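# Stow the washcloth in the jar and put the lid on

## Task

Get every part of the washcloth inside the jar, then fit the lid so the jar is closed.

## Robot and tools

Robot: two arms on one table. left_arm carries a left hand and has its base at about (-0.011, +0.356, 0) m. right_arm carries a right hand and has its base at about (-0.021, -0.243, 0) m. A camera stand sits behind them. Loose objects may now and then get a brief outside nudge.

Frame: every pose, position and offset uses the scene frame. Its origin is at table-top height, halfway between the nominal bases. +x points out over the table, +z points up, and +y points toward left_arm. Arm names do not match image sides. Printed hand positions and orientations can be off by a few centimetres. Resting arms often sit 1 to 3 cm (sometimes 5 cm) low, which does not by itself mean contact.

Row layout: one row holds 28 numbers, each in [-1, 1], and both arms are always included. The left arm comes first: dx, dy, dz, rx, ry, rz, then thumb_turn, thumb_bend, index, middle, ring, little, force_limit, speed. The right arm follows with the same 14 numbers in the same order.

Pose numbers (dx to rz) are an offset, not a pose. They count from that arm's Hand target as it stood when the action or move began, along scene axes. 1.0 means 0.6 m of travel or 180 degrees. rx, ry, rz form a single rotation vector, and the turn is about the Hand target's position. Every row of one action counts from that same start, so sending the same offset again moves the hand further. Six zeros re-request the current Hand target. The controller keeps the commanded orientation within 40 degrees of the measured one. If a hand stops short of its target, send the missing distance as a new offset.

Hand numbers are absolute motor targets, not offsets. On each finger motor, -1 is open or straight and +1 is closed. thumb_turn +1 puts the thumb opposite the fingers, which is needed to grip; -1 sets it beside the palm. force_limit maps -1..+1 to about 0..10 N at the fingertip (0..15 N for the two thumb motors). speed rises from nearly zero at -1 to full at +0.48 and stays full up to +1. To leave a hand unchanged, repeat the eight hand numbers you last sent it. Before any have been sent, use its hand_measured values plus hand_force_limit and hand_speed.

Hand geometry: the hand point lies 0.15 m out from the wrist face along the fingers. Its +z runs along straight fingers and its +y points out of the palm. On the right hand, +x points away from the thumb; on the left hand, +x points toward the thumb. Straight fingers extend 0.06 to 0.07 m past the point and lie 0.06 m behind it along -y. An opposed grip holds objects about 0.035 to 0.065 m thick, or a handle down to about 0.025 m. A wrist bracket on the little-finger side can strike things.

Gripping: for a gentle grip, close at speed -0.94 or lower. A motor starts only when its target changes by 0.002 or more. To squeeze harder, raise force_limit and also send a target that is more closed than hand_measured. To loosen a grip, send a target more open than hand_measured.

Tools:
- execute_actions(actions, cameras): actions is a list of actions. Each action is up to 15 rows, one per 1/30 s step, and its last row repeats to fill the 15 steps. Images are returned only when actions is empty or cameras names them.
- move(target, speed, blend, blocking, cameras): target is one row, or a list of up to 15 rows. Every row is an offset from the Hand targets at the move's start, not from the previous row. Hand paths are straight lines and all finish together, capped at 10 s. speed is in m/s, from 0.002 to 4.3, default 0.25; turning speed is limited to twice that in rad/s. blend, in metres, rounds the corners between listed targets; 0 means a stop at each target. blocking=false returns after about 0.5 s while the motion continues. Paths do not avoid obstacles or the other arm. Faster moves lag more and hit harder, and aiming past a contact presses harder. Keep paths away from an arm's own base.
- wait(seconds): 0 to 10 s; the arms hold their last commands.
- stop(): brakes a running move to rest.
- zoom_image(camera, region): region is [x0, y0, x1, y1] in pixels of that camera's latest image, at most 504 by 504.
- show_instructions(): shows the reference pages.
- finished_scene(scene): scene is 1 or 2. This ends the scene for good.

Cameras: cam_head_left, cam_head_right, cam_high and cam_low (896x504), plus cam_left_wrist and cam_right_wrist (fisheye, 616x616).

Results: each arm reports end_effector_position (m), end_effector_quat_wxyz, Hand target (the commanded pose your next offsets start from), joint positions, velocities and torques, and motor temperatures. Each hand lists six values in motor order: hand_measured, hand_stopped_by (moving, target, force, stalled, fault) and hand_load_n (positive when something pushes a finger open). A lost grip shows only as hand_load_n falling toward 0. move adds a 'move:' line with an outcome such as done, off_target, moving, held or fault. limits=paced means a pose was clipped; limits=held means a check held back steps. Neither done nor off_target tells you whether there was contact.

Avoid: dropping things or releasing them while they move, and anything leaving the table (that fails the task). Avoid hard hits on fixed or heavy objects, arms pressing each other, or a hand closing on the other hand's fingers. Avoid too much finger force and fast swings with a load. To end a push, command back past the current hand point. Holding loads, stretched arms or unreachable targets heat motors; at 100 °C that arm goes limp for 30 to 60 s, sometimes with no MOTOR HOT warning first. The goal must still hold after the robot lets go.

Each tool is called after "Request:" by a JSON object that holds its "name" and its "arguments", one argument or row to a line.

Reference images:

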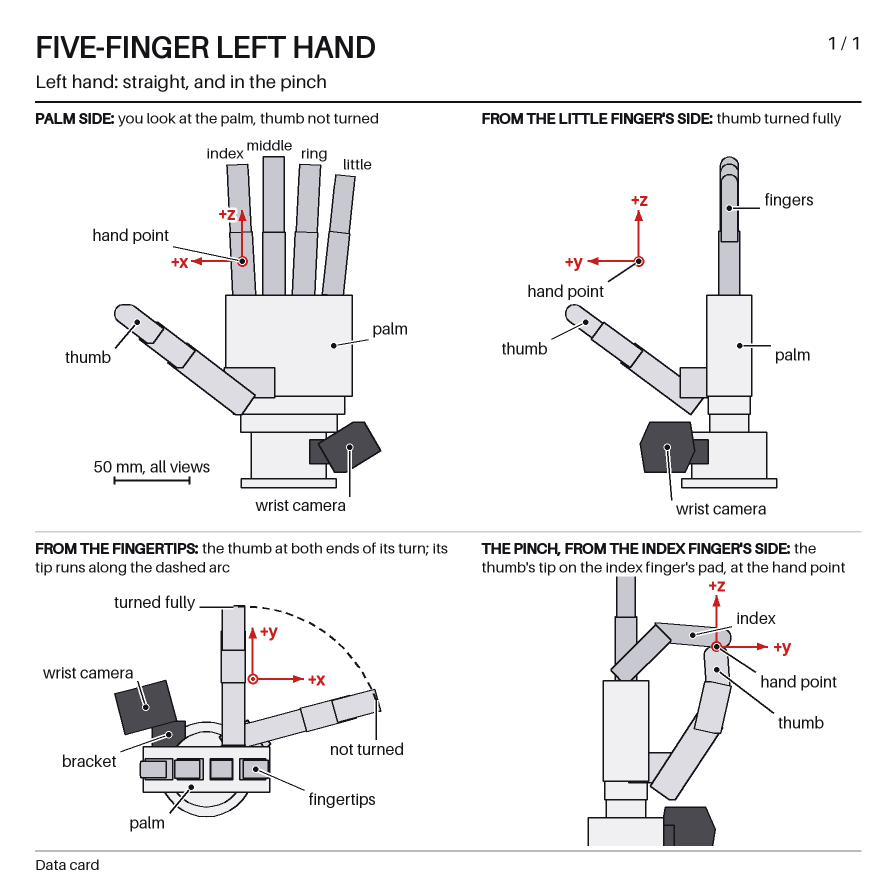

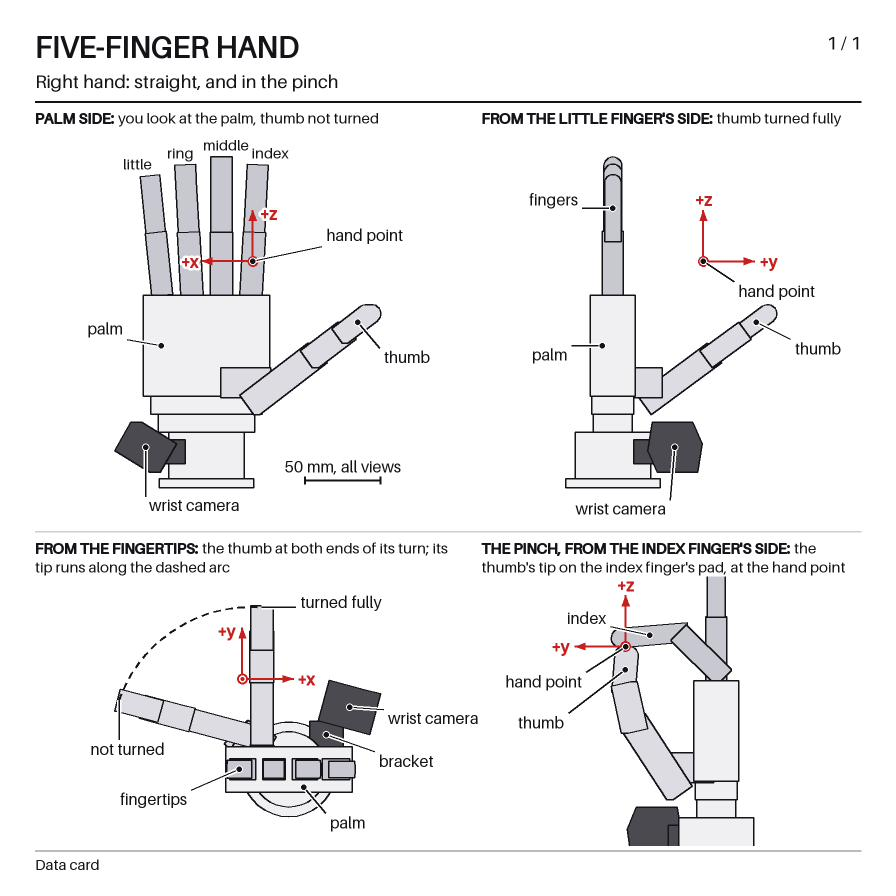

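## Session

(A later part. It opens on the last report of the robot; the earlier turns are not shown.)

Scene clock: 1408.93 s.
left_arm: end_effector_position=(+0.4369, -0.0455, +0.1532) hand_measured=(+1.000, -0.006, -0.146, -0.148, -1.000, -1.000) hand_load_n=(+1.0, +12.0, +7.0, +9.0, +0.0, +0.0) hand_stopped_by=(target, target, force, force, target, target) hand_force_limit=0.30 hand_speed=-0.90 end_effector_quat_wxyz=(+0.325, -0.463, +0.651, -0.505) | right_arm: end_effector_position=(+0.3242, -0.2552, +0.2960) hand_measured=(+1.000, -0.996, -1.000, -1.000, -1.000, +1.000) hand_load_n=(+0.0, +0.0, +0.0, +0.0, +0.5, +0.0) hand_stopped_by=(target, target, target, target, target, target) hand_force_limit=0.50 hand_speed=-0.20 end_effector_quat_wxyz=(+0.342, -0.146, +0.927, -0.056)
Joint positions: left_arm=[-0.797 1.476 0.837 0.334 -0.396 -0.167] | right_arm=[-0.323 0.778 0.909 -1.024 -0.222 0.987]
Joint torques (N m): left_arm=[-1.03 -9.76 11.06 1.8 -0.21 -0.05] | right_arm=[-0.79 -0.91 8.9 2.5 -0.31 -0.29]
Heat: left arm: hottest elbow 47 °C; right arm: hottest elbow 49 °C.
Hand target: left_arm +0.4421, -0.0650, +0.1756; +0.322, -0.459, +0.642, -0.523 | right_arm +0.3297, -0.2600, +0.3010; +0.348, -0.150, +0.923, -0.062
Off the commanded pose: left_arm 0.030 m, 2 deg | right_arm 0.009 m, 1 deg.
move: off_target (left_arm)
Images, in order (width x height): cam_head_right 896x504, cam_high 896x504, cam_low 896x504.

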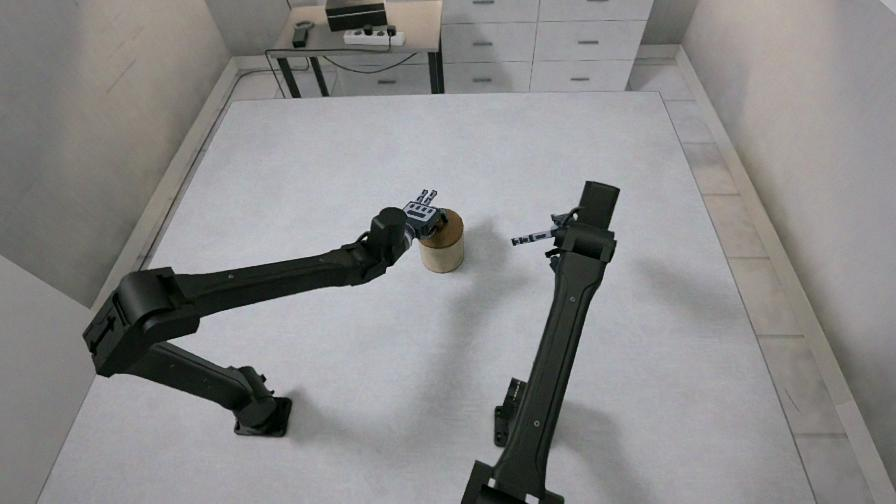

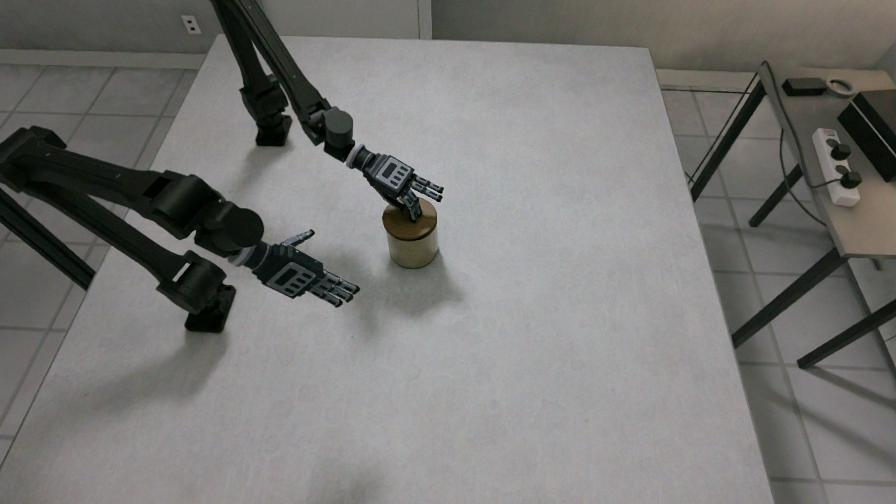

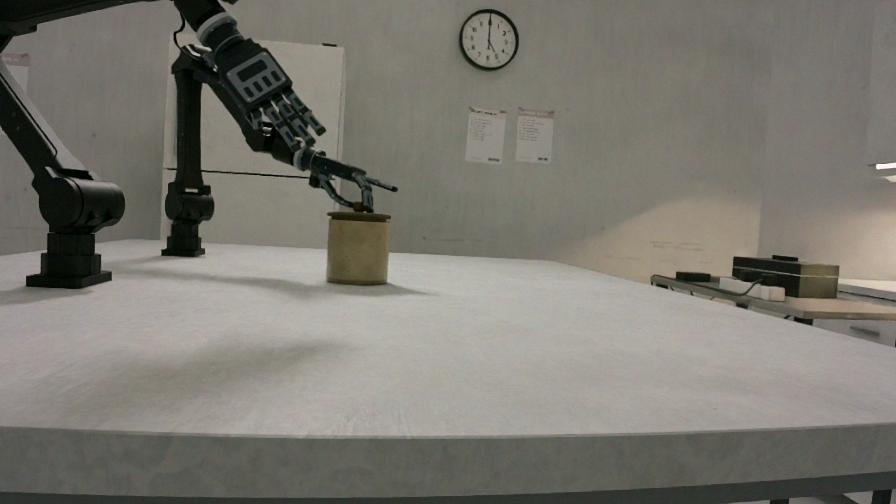

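Request:
{"name": "move", "arguments": {
  "target": [0.006,0.004,-0.024,0,0.0,0,1,0.0,0.2,0.2,-1,-1,0.3,-0.9,0,0,0,0,0,0,1,-1,-1,-1,-1,1,0.5,-0.2],
  "speed": 0.05,
  "cameras": ["cam_head_right","cam_high","cam_low"]
}}

Request:
{"name": "zoom_image", "arguments": {
  "camera": "cam_high",
  "region": [360, 150, 480, 270]
}}

Request:
{"name": "zoom_image", "arguments": {
  "camera": "cam_low",
  "region": [325, 180, 395, 230]
}}

Request:
{"name": "zoom_image", "arguments": {
  "camera": "cam_head_right",
  "region": [370, 170, 500, 300]
}}

Scene clock: 1428.70 s.
left_arm: end_effector_position=(+0.4379, -0.0479, +0.1468) hand_measured=(+1.000, -0.006, -0.146, -0.148, -1.000, -1.000) hand_load_n=(+0.5, +9.5, +6.5, +9.5, +0.0, +0.0) hand_stopped_by=(target, target, force, force, target, target) hand_force_limit=0.30 hand_speed=-0.90 end_effector_quat_wxyz=(+0.323, -0.462, +0.653, -0.505) | right_arm: end_effector_position=(+0.3242, -0.2552, +0.2960) hand_measured=(+1.000, -0.996, -1.000, -1.000, -1.000, +1.000) hand_load_n=(+0.0, -0.5, +0.0, +0.0, +0.0, +0.0) hand_stopped_by=(target, target, target, target, target, target) hand_force_limit=0.50 hand_speed=-0.20 end_effector_quat_wxyz=(+0.342, -0.146, +0.927, -0.056)
Joint positions: left_arm=[-0.797 1.493 0.837 0.348 -0.391 -0.168] | right_arm=[-0.323 0.778 0.909 -1.024 -0.222 0.987]
Joint torques (N m): left_arm=[-0.15 -9.82 9.95 3.11 -0.01 0] | right_arm=[-0.91 -0.97 8.92 2.51 -0.32 -0.28]
Heat: left arm: hottest elbow 49 °C; right arm: hottest elbow 49 °C.
Hand target: left_arm +0.4457, -0.0626, +0.1611; +0.322, -0.459, +0.642, -0.523 | right_arm +0.3297, -0.2600, +0.3010; +0.348, -0.150, +0.923, -0.062
Off the commanded pose: left_arm 0.022 m, 2 deg | right_arm 0.009 m, 1 deg.
move: off_target (left_arm)
Images, in order (width x height): cam_head_right 896x504, cam_high 896x504, cam_low 896x504.

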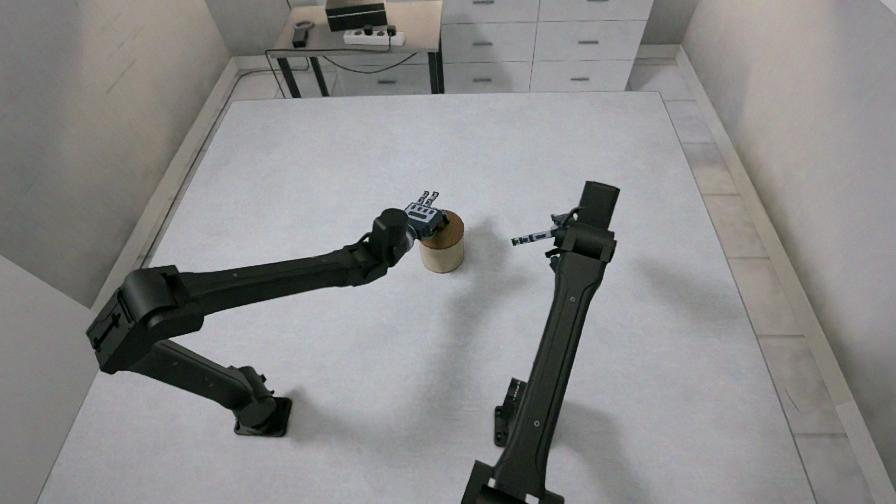

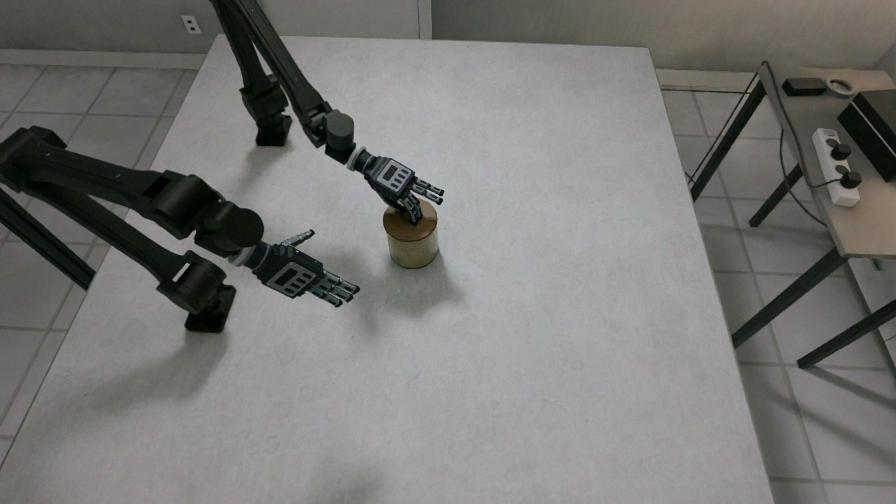

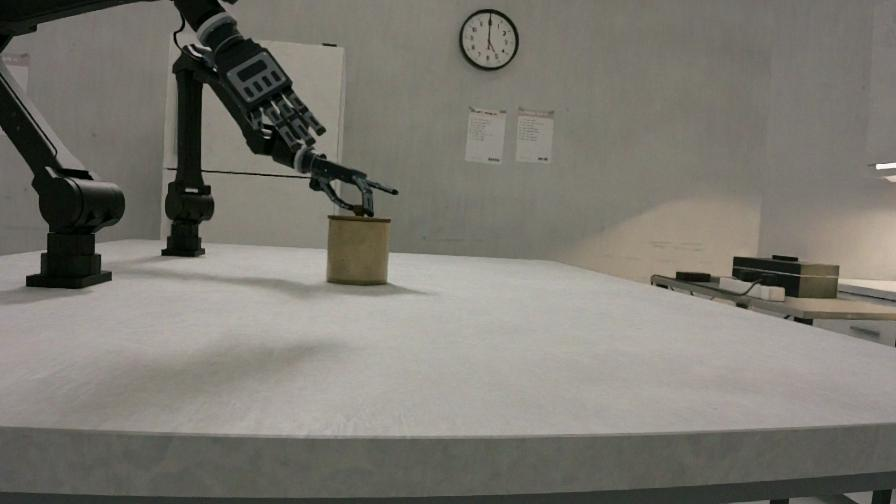

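Scaled by 4.200 from the camera's 896x504 image, which has a finer 1280x720 frame.

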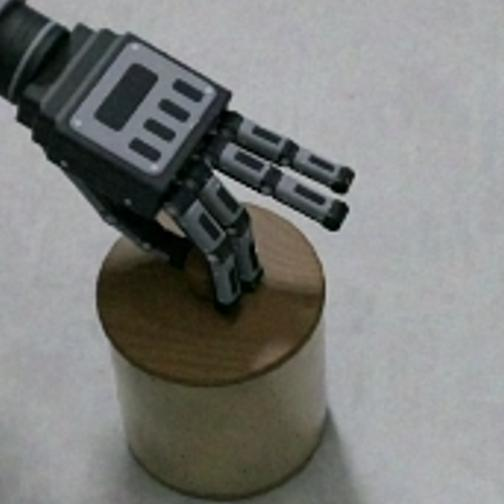

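Scaled by 7.200 from the camera's 896x504 image, which has a finer 1280x720 frame.

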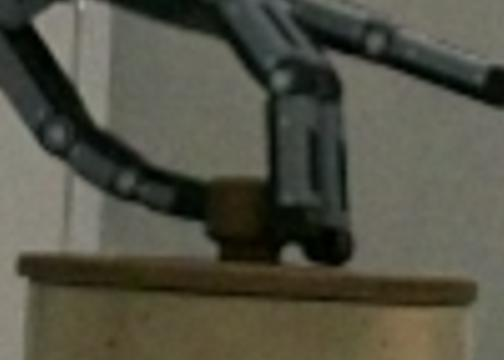

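Scaled by 3.877 from the camera's 896x504 image, which has a finer 1280x720 frame.

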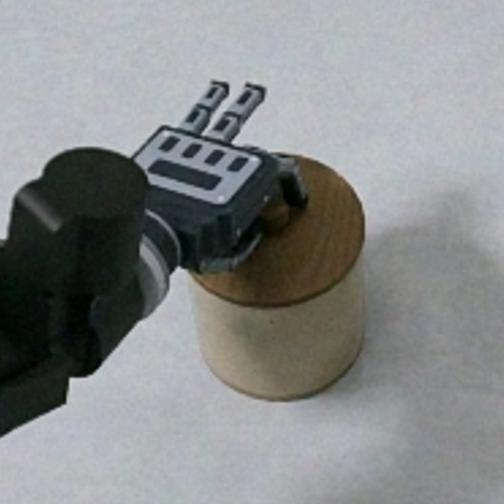

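Request:
{"name": "move", "arguments": {
  "target": [0,0,0,0,0,0,1,-0.15,-0.6,-0.6,-1,-1,0.3,-0.4,0,0,0,0,0,0,1,-1,-1,-1,-1,1,0.5,-0.2],
  "speed": 0.05,
  "cameras": ["cam_high","cam_low","cam_head_right"]
}}

Request:
{"name": "zoom_image", "arguments": {
  "camera": "cam_low",
  "region": [325, 180, 395, 230]
}}

Request:
{"name": "zoom_image", "arguments": {
  "camera": "cam_high",
  "region": [360, 150, 480, 270]
}}

Scene clock: 1442.27 s.
left_arm: end_effector_position=(+0.4378, -0.0481, +0.1420) hand_measured=(+1.000, -0.150, -0.600, -0.600, -1.000, -1.000) hand_load_n=(+0.0, -0.5, +0.0, +0.0, +0.0, +0.0) hand_stopped_by=(target, target, target, target, target, target) hand_force_limit=0.30 hand_speed=-0.40 end_effector_quat_wxyz=(+0.322, -0.463, +0.656, -0.502) | right_arm: end_effector_position=(+0.3242, -0.2552, +0.2960) hand_measured=(+1.000, -0.996, -1.000, -1.000, -1.000, +1.000) hand_load_n=(+0.0, +0.0, +0.0, +0.0, +0.0, +0.0) hand_stopped_by=(target, target, target, target, target, target) hand_force_limit=0.50 hand_speed=-0.20 end_effector_quat_wxyz=(+0.342, -0.146, +0.927, -0.056)
Joint positions: left_arm=[-0.797 1.501 0.837 0.348 -0.39 -0.168] | right_arm=[-0.323 0.778 0.909 -1.024 -0.222 0.987]
Joint torques (N m): left_arm=[-0.79 -9.7 9.91 3.11 -0.1 -0.1] | right_arm=[-0.85 -0.97 8.92 2.47 -0.31 -0.29]
Heat: left arm: hottest elbow 49 °C; right arm: hottest elbow 49 °C.
Hand target: left_arm +0.4456, -0.0626, +0.1613; +0.322, -0.459, +0.642, -0.523 | right_arm +0.3297, -0.2600, +0.3010; +0.348, -0.150, +0.923, -0.062
Off the commanded pose: left_arm 0.025 m, 3 deg | right_arm 0.009 m, 1 deg.
move: off_target (left_arm)
Images, in order (width x height): cam_head_right 896x504, cam_high 896x504, cam_low 896x504.

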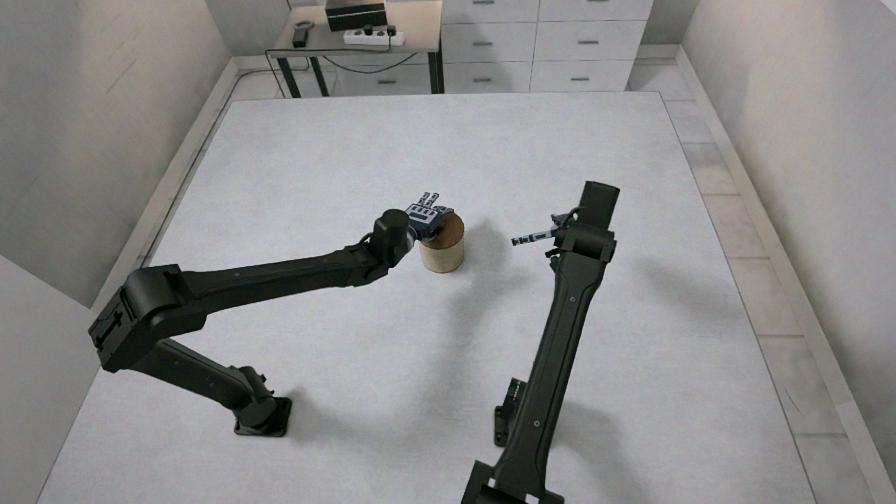

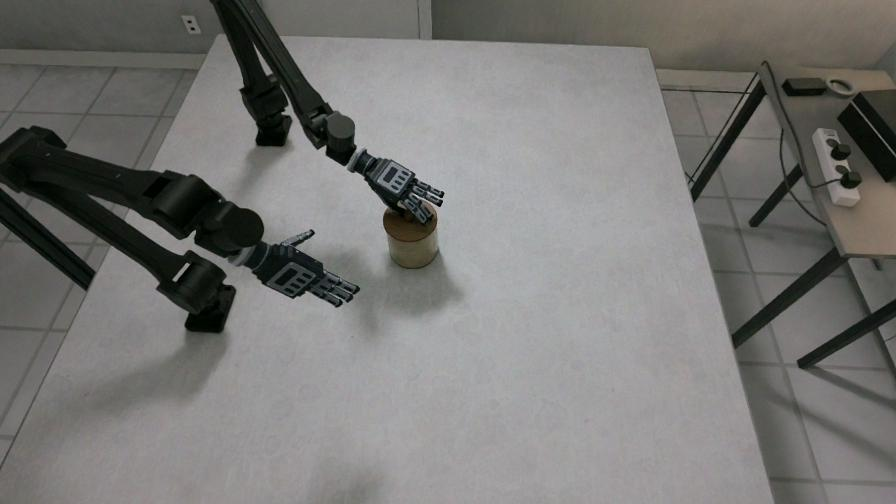

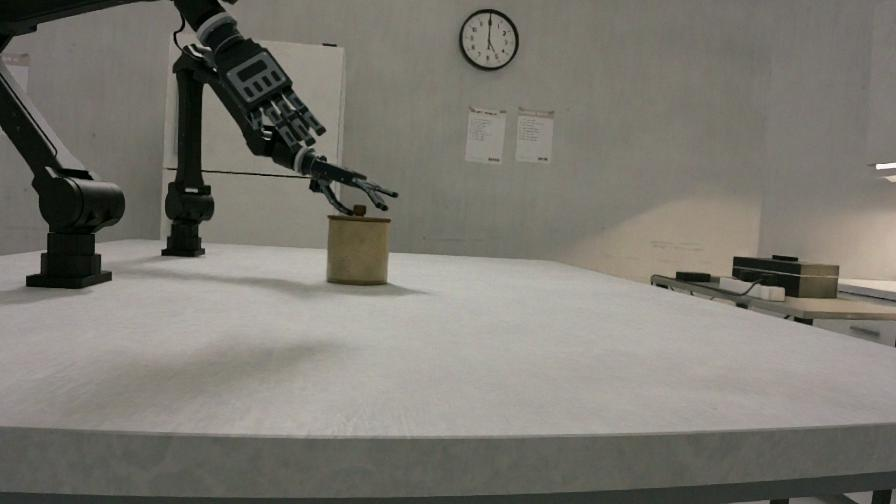

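Scaled by 7.200 from the camera's 896x504 image, which has a finer 1280x720 frame.

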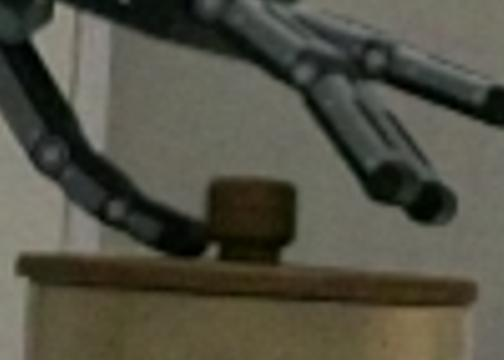

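Scaled by 4.200 from the camera's 896x504 image, which has a finer 1280x720 frame.

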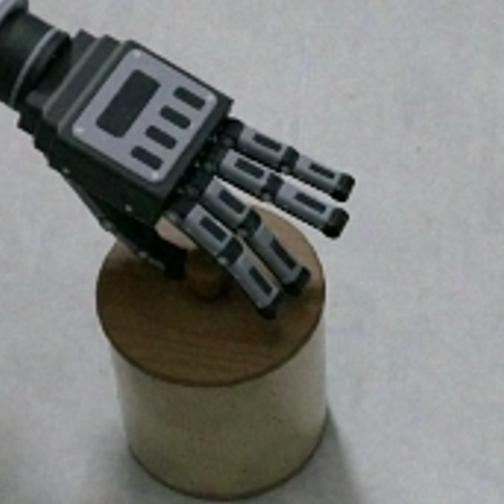

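Request:
{"name": "move", "arguments": {
  "target": [-0.033,0.013,0.01,0,0,0,1,-0.15,-0.6,-0.6,-1,-1,0.3,-0.4,0,0,0,0,0,0,1,-1,-1,-1,-1,1,0.5,-0.2],
  "speed": 0.05,
  "cameras": ["cam_high","cam_low"]
}}

Request:
{"name": "zoom_image", "arguments": {
  "camera": "cam_low",
  "region": [325, 180, 395, 230]
}}

Request:
{"name": "zoom_image", "arguments": {
  "camera": "cam_high",
  "region": [360, 150, 480, 270]
}}

Scene clock: 1460.80 s.
left_arm: end_effector_position=(+0.4298, -0.0494, +0.1570) hand_measured=(+1.000, -0.150, -0.600, -0.600, -1.000, -1.000) hand_load_n=(+0.0, +0.0, +0.0, +0.0, +0.0, +0.0) hand_stopped_by=(target, target, target, target, target, target) hand_force_limit=0.30 hand_speed=-0.40 end_effector_quat_wxyz=(+0.325, -0.460, +0.648, -0.512) | right_arm: end_effector_position=(+0.3242, -0.2552, +0.2960) hand_measured=(+1.000, -0.996, -1.000, -1.000, -1.000, +1.000) hand_load_n=(-0.5, +0.0, +0.0, +0.0, -0.5, +0.0) hand_stopped_by=(target, target, target, target, target, target) hand_force_limit=0.50 hand_speed=-0.20 end_effector_quat_wxyz=(+0.342, -0.146, +0.927, -0.056)
Joint positions: left_arm=[-0.812 1.465 0.825 0.348 -0.405 -0.171] | right_arm=[-0.323 0.778 0.909 -1.024 -0.222 0.987]
Joint torques (N m): left_arm=[-1.38 -10.75 7.45 2.4 -0.28 -0.12] | right_arm=[-0.79 -0.85 8.92 2.5 -0.31 -0.28]
Heat: left arm: hottest elbow 49 °C; right arm: hottest elbow 49 °C.
Hand target: left_arm +0.4258, -0.0549, +0.1671; +0.322, -0.459, +0.642, -0.523 | right_arm +0.3297, -0.2600, +0.3010; +0.348, -0.150, +0.923, -0.062
Off the commanded pose: left_arm 0.012 m, 2 deg | right_arm 0.009 m, 1 deg.
move: off_target (left_arm)
Images, in order (width x height): cam_high 896x504, cam_low 896x504.

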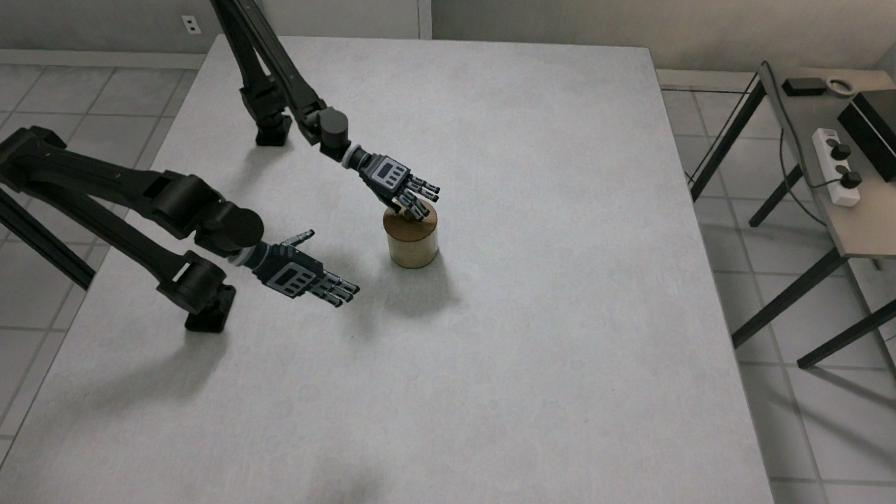

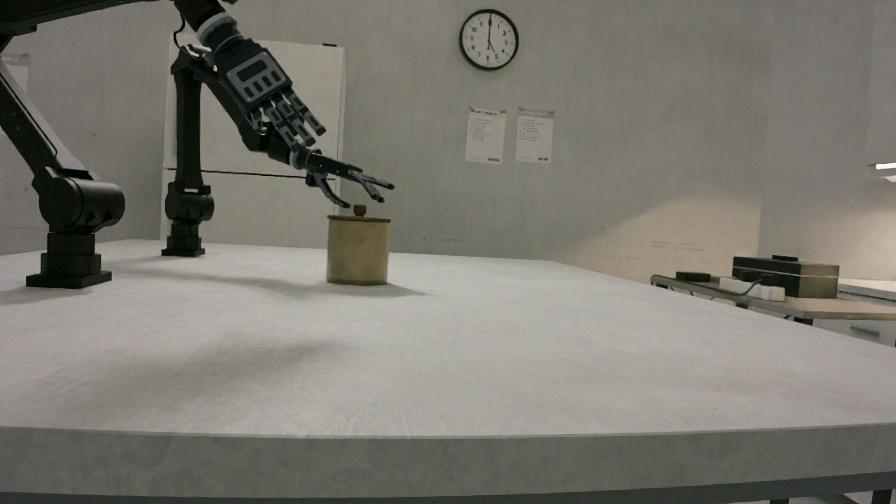

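Scaled by 7.200 from the camera's 896x504 image, which has a finer 1280x720 frame.

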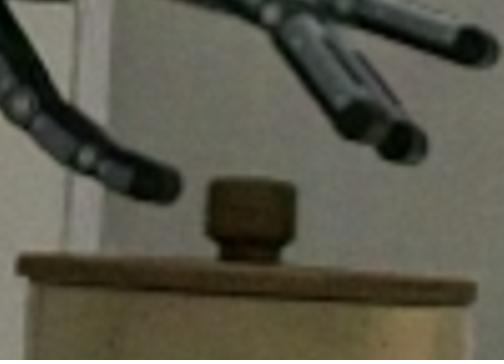

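Scaled by 4.200 from the camera's 896x504 image, which has a finer 1280x720 frame.

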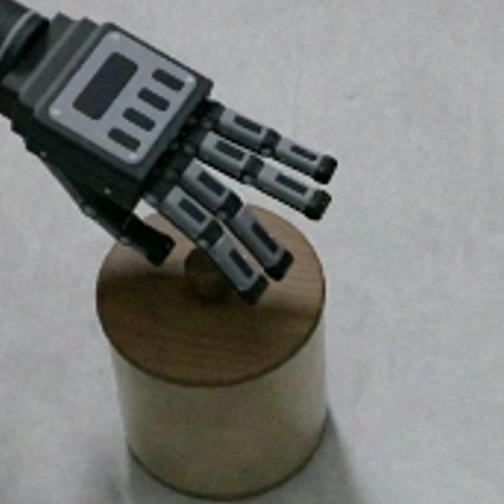

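Request:
{"name": "move", "arguments": {
  "target": [
    [-0.01,0.005,0.08,0,0,0,1,-0.15,-0.6,-0.6,-1,-1,0.3,-0.4,0,0,0,0,0,0,1,-1,-1,-1,-1,1,0.5,-0.2],
    [-0.12,0.2,0.25,0,0,0,1,-0.15,-0.6,-0.6,-1,-1,0.3,-0.4,0,0,0,0,0,0,1,-1,-1,-1,-1,1,0.5,-0.2]
  ],
  "speed": [0.08,0.15],
  "blend": [0.02,0],
  "cameras": ["cam_high","cam_low","cam_head_left"]
}}

Request:
{"name": "zoom_image", "arguments": {
  "camera": "cam_low",
  "region": [325, 180, 395, 230]
}}

Request:
{"name": "zoom_image", "arguments": {
  "camera": "cam_high",
  "region": [360, 150, 480, 270]
}}

Request:
{"name": "zoom_image", "arguments": {
  "camera": "cam_head_left",
  "region": [370, 170, 500, 300]
}}

Scene clock: 1475.57 s.
left_arm: end_effector_position=(+0.3508, +0.0606, +0.3136) hand_measured=(+1.000, -0.150, -0.600, -0.600, -1.000, -1.000) hand_load_n=(+0.0, +0.0, +0.0, +0.0, +0.0, +0.0) hand_stopped_by=(target, target, target, target, target, target) hand_force_limit=0.30 hand_speed=-0.40 end_effector_quat_wxyz=(+0.317, -0.459, +0.642, -0.526) | right_arm: end_effector_position=(+0.3242, -0.2552, +0.2960) hand_measured=(+1.000, -0.996, -1.000, -1.000, -1.000, +1.000) hand_load_n=(+0.0, +0.0, +0.0, +0.0, +0.0, +0.0) hand_stopped_by=(target, target, target, target, target, target) hand_force_limit=0.50 hand_speed=-0.20 end_effector_quat_wxyz=(+0.342, -0.146, +0.927, -0.056)
Joint positions: left_arm=[-0.735 0.895 0.811 -0.177 -0.314 -0.16] | right_arm=[-0.323 0.778 0.909 -1.024 -0.222 0.987]
Joint torques (N m): left_arm=[0.38 -5.07 9.94 1.78 -0.05 0.12] | right_arm=[-0.85 -0.91 8.92 2.5 -0.31 -0.29]
Heat: left arm: hottest elbow 48 °C; right arm: hottest elbow 49 °C.
Hand target: left_arm +0.3537, +0.0651, +0.3171; +0.322, -0.459, +0.642, -0.523 | right_arm +0.3297, -0.2600, +0.3010; +0.348, -0.150, +0.923, -0.062
Off the commanded pose: left_arm 0.006 m, 1 deg | right_arm 0.009 m, 1 deg.
move: done
Images, in order (width x height): cam_head_left 896x504, cam_high 896x504, cam_low 896x504.

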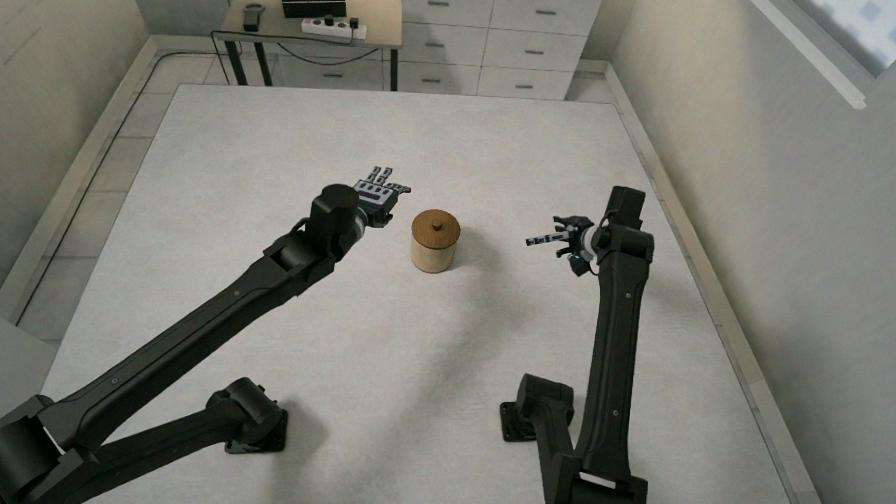

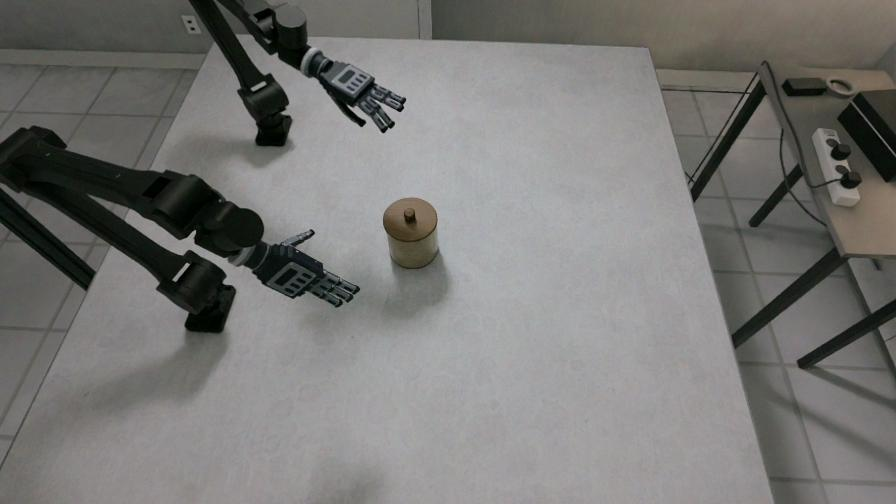

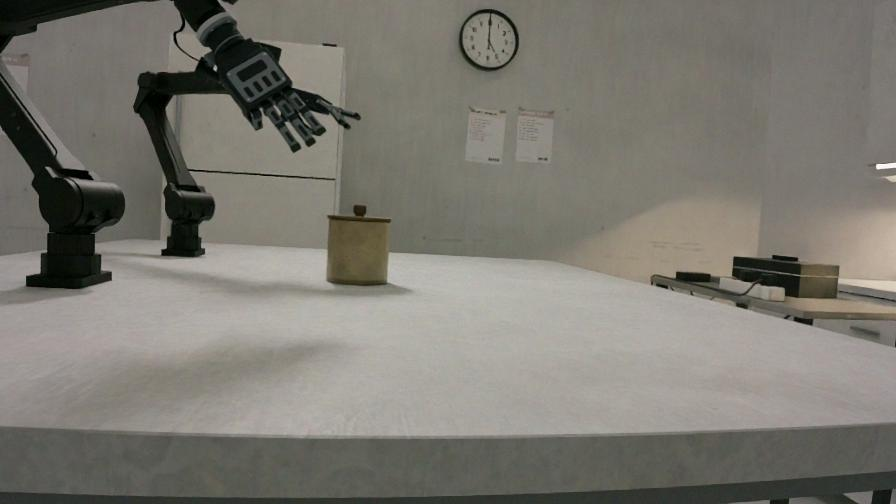

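Scaled by 7.200 from the camera's 896x504 image, which has a finer 1280x720 frame.

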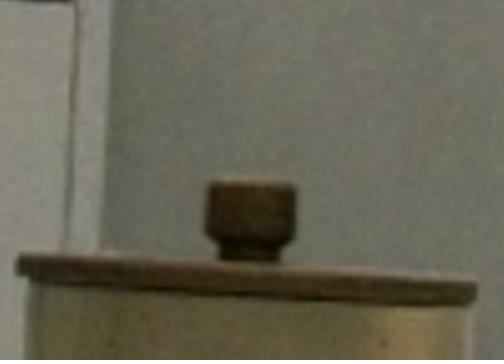

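Scaled by 4.200 from the camera's 896x504 image, which has a finer 1280x720 frame.

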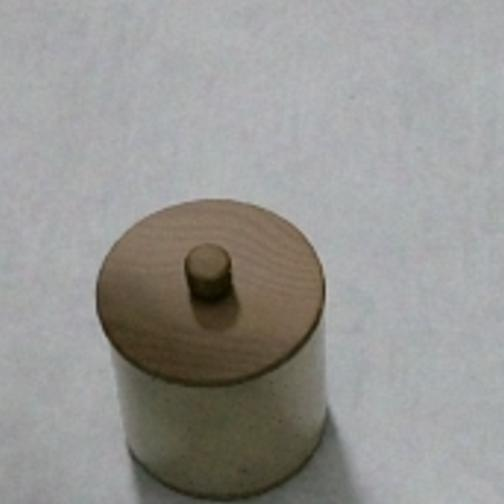

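Scaled by 3.877 from the camera's 896x504 image, which has a finer 1280x720 frame.

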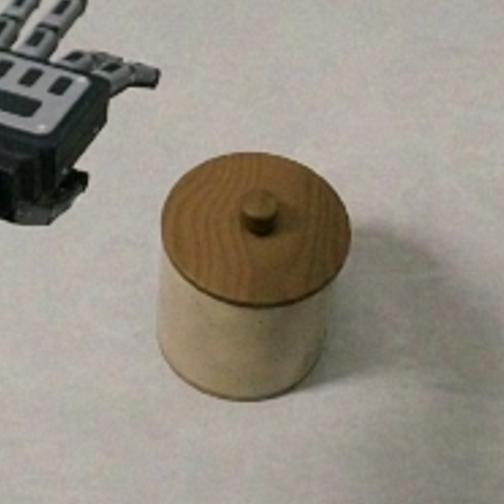

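Request:
{"name": "finished_scene", "arguments": {
  "scene": 2
}}

The scene is finished: the task was done.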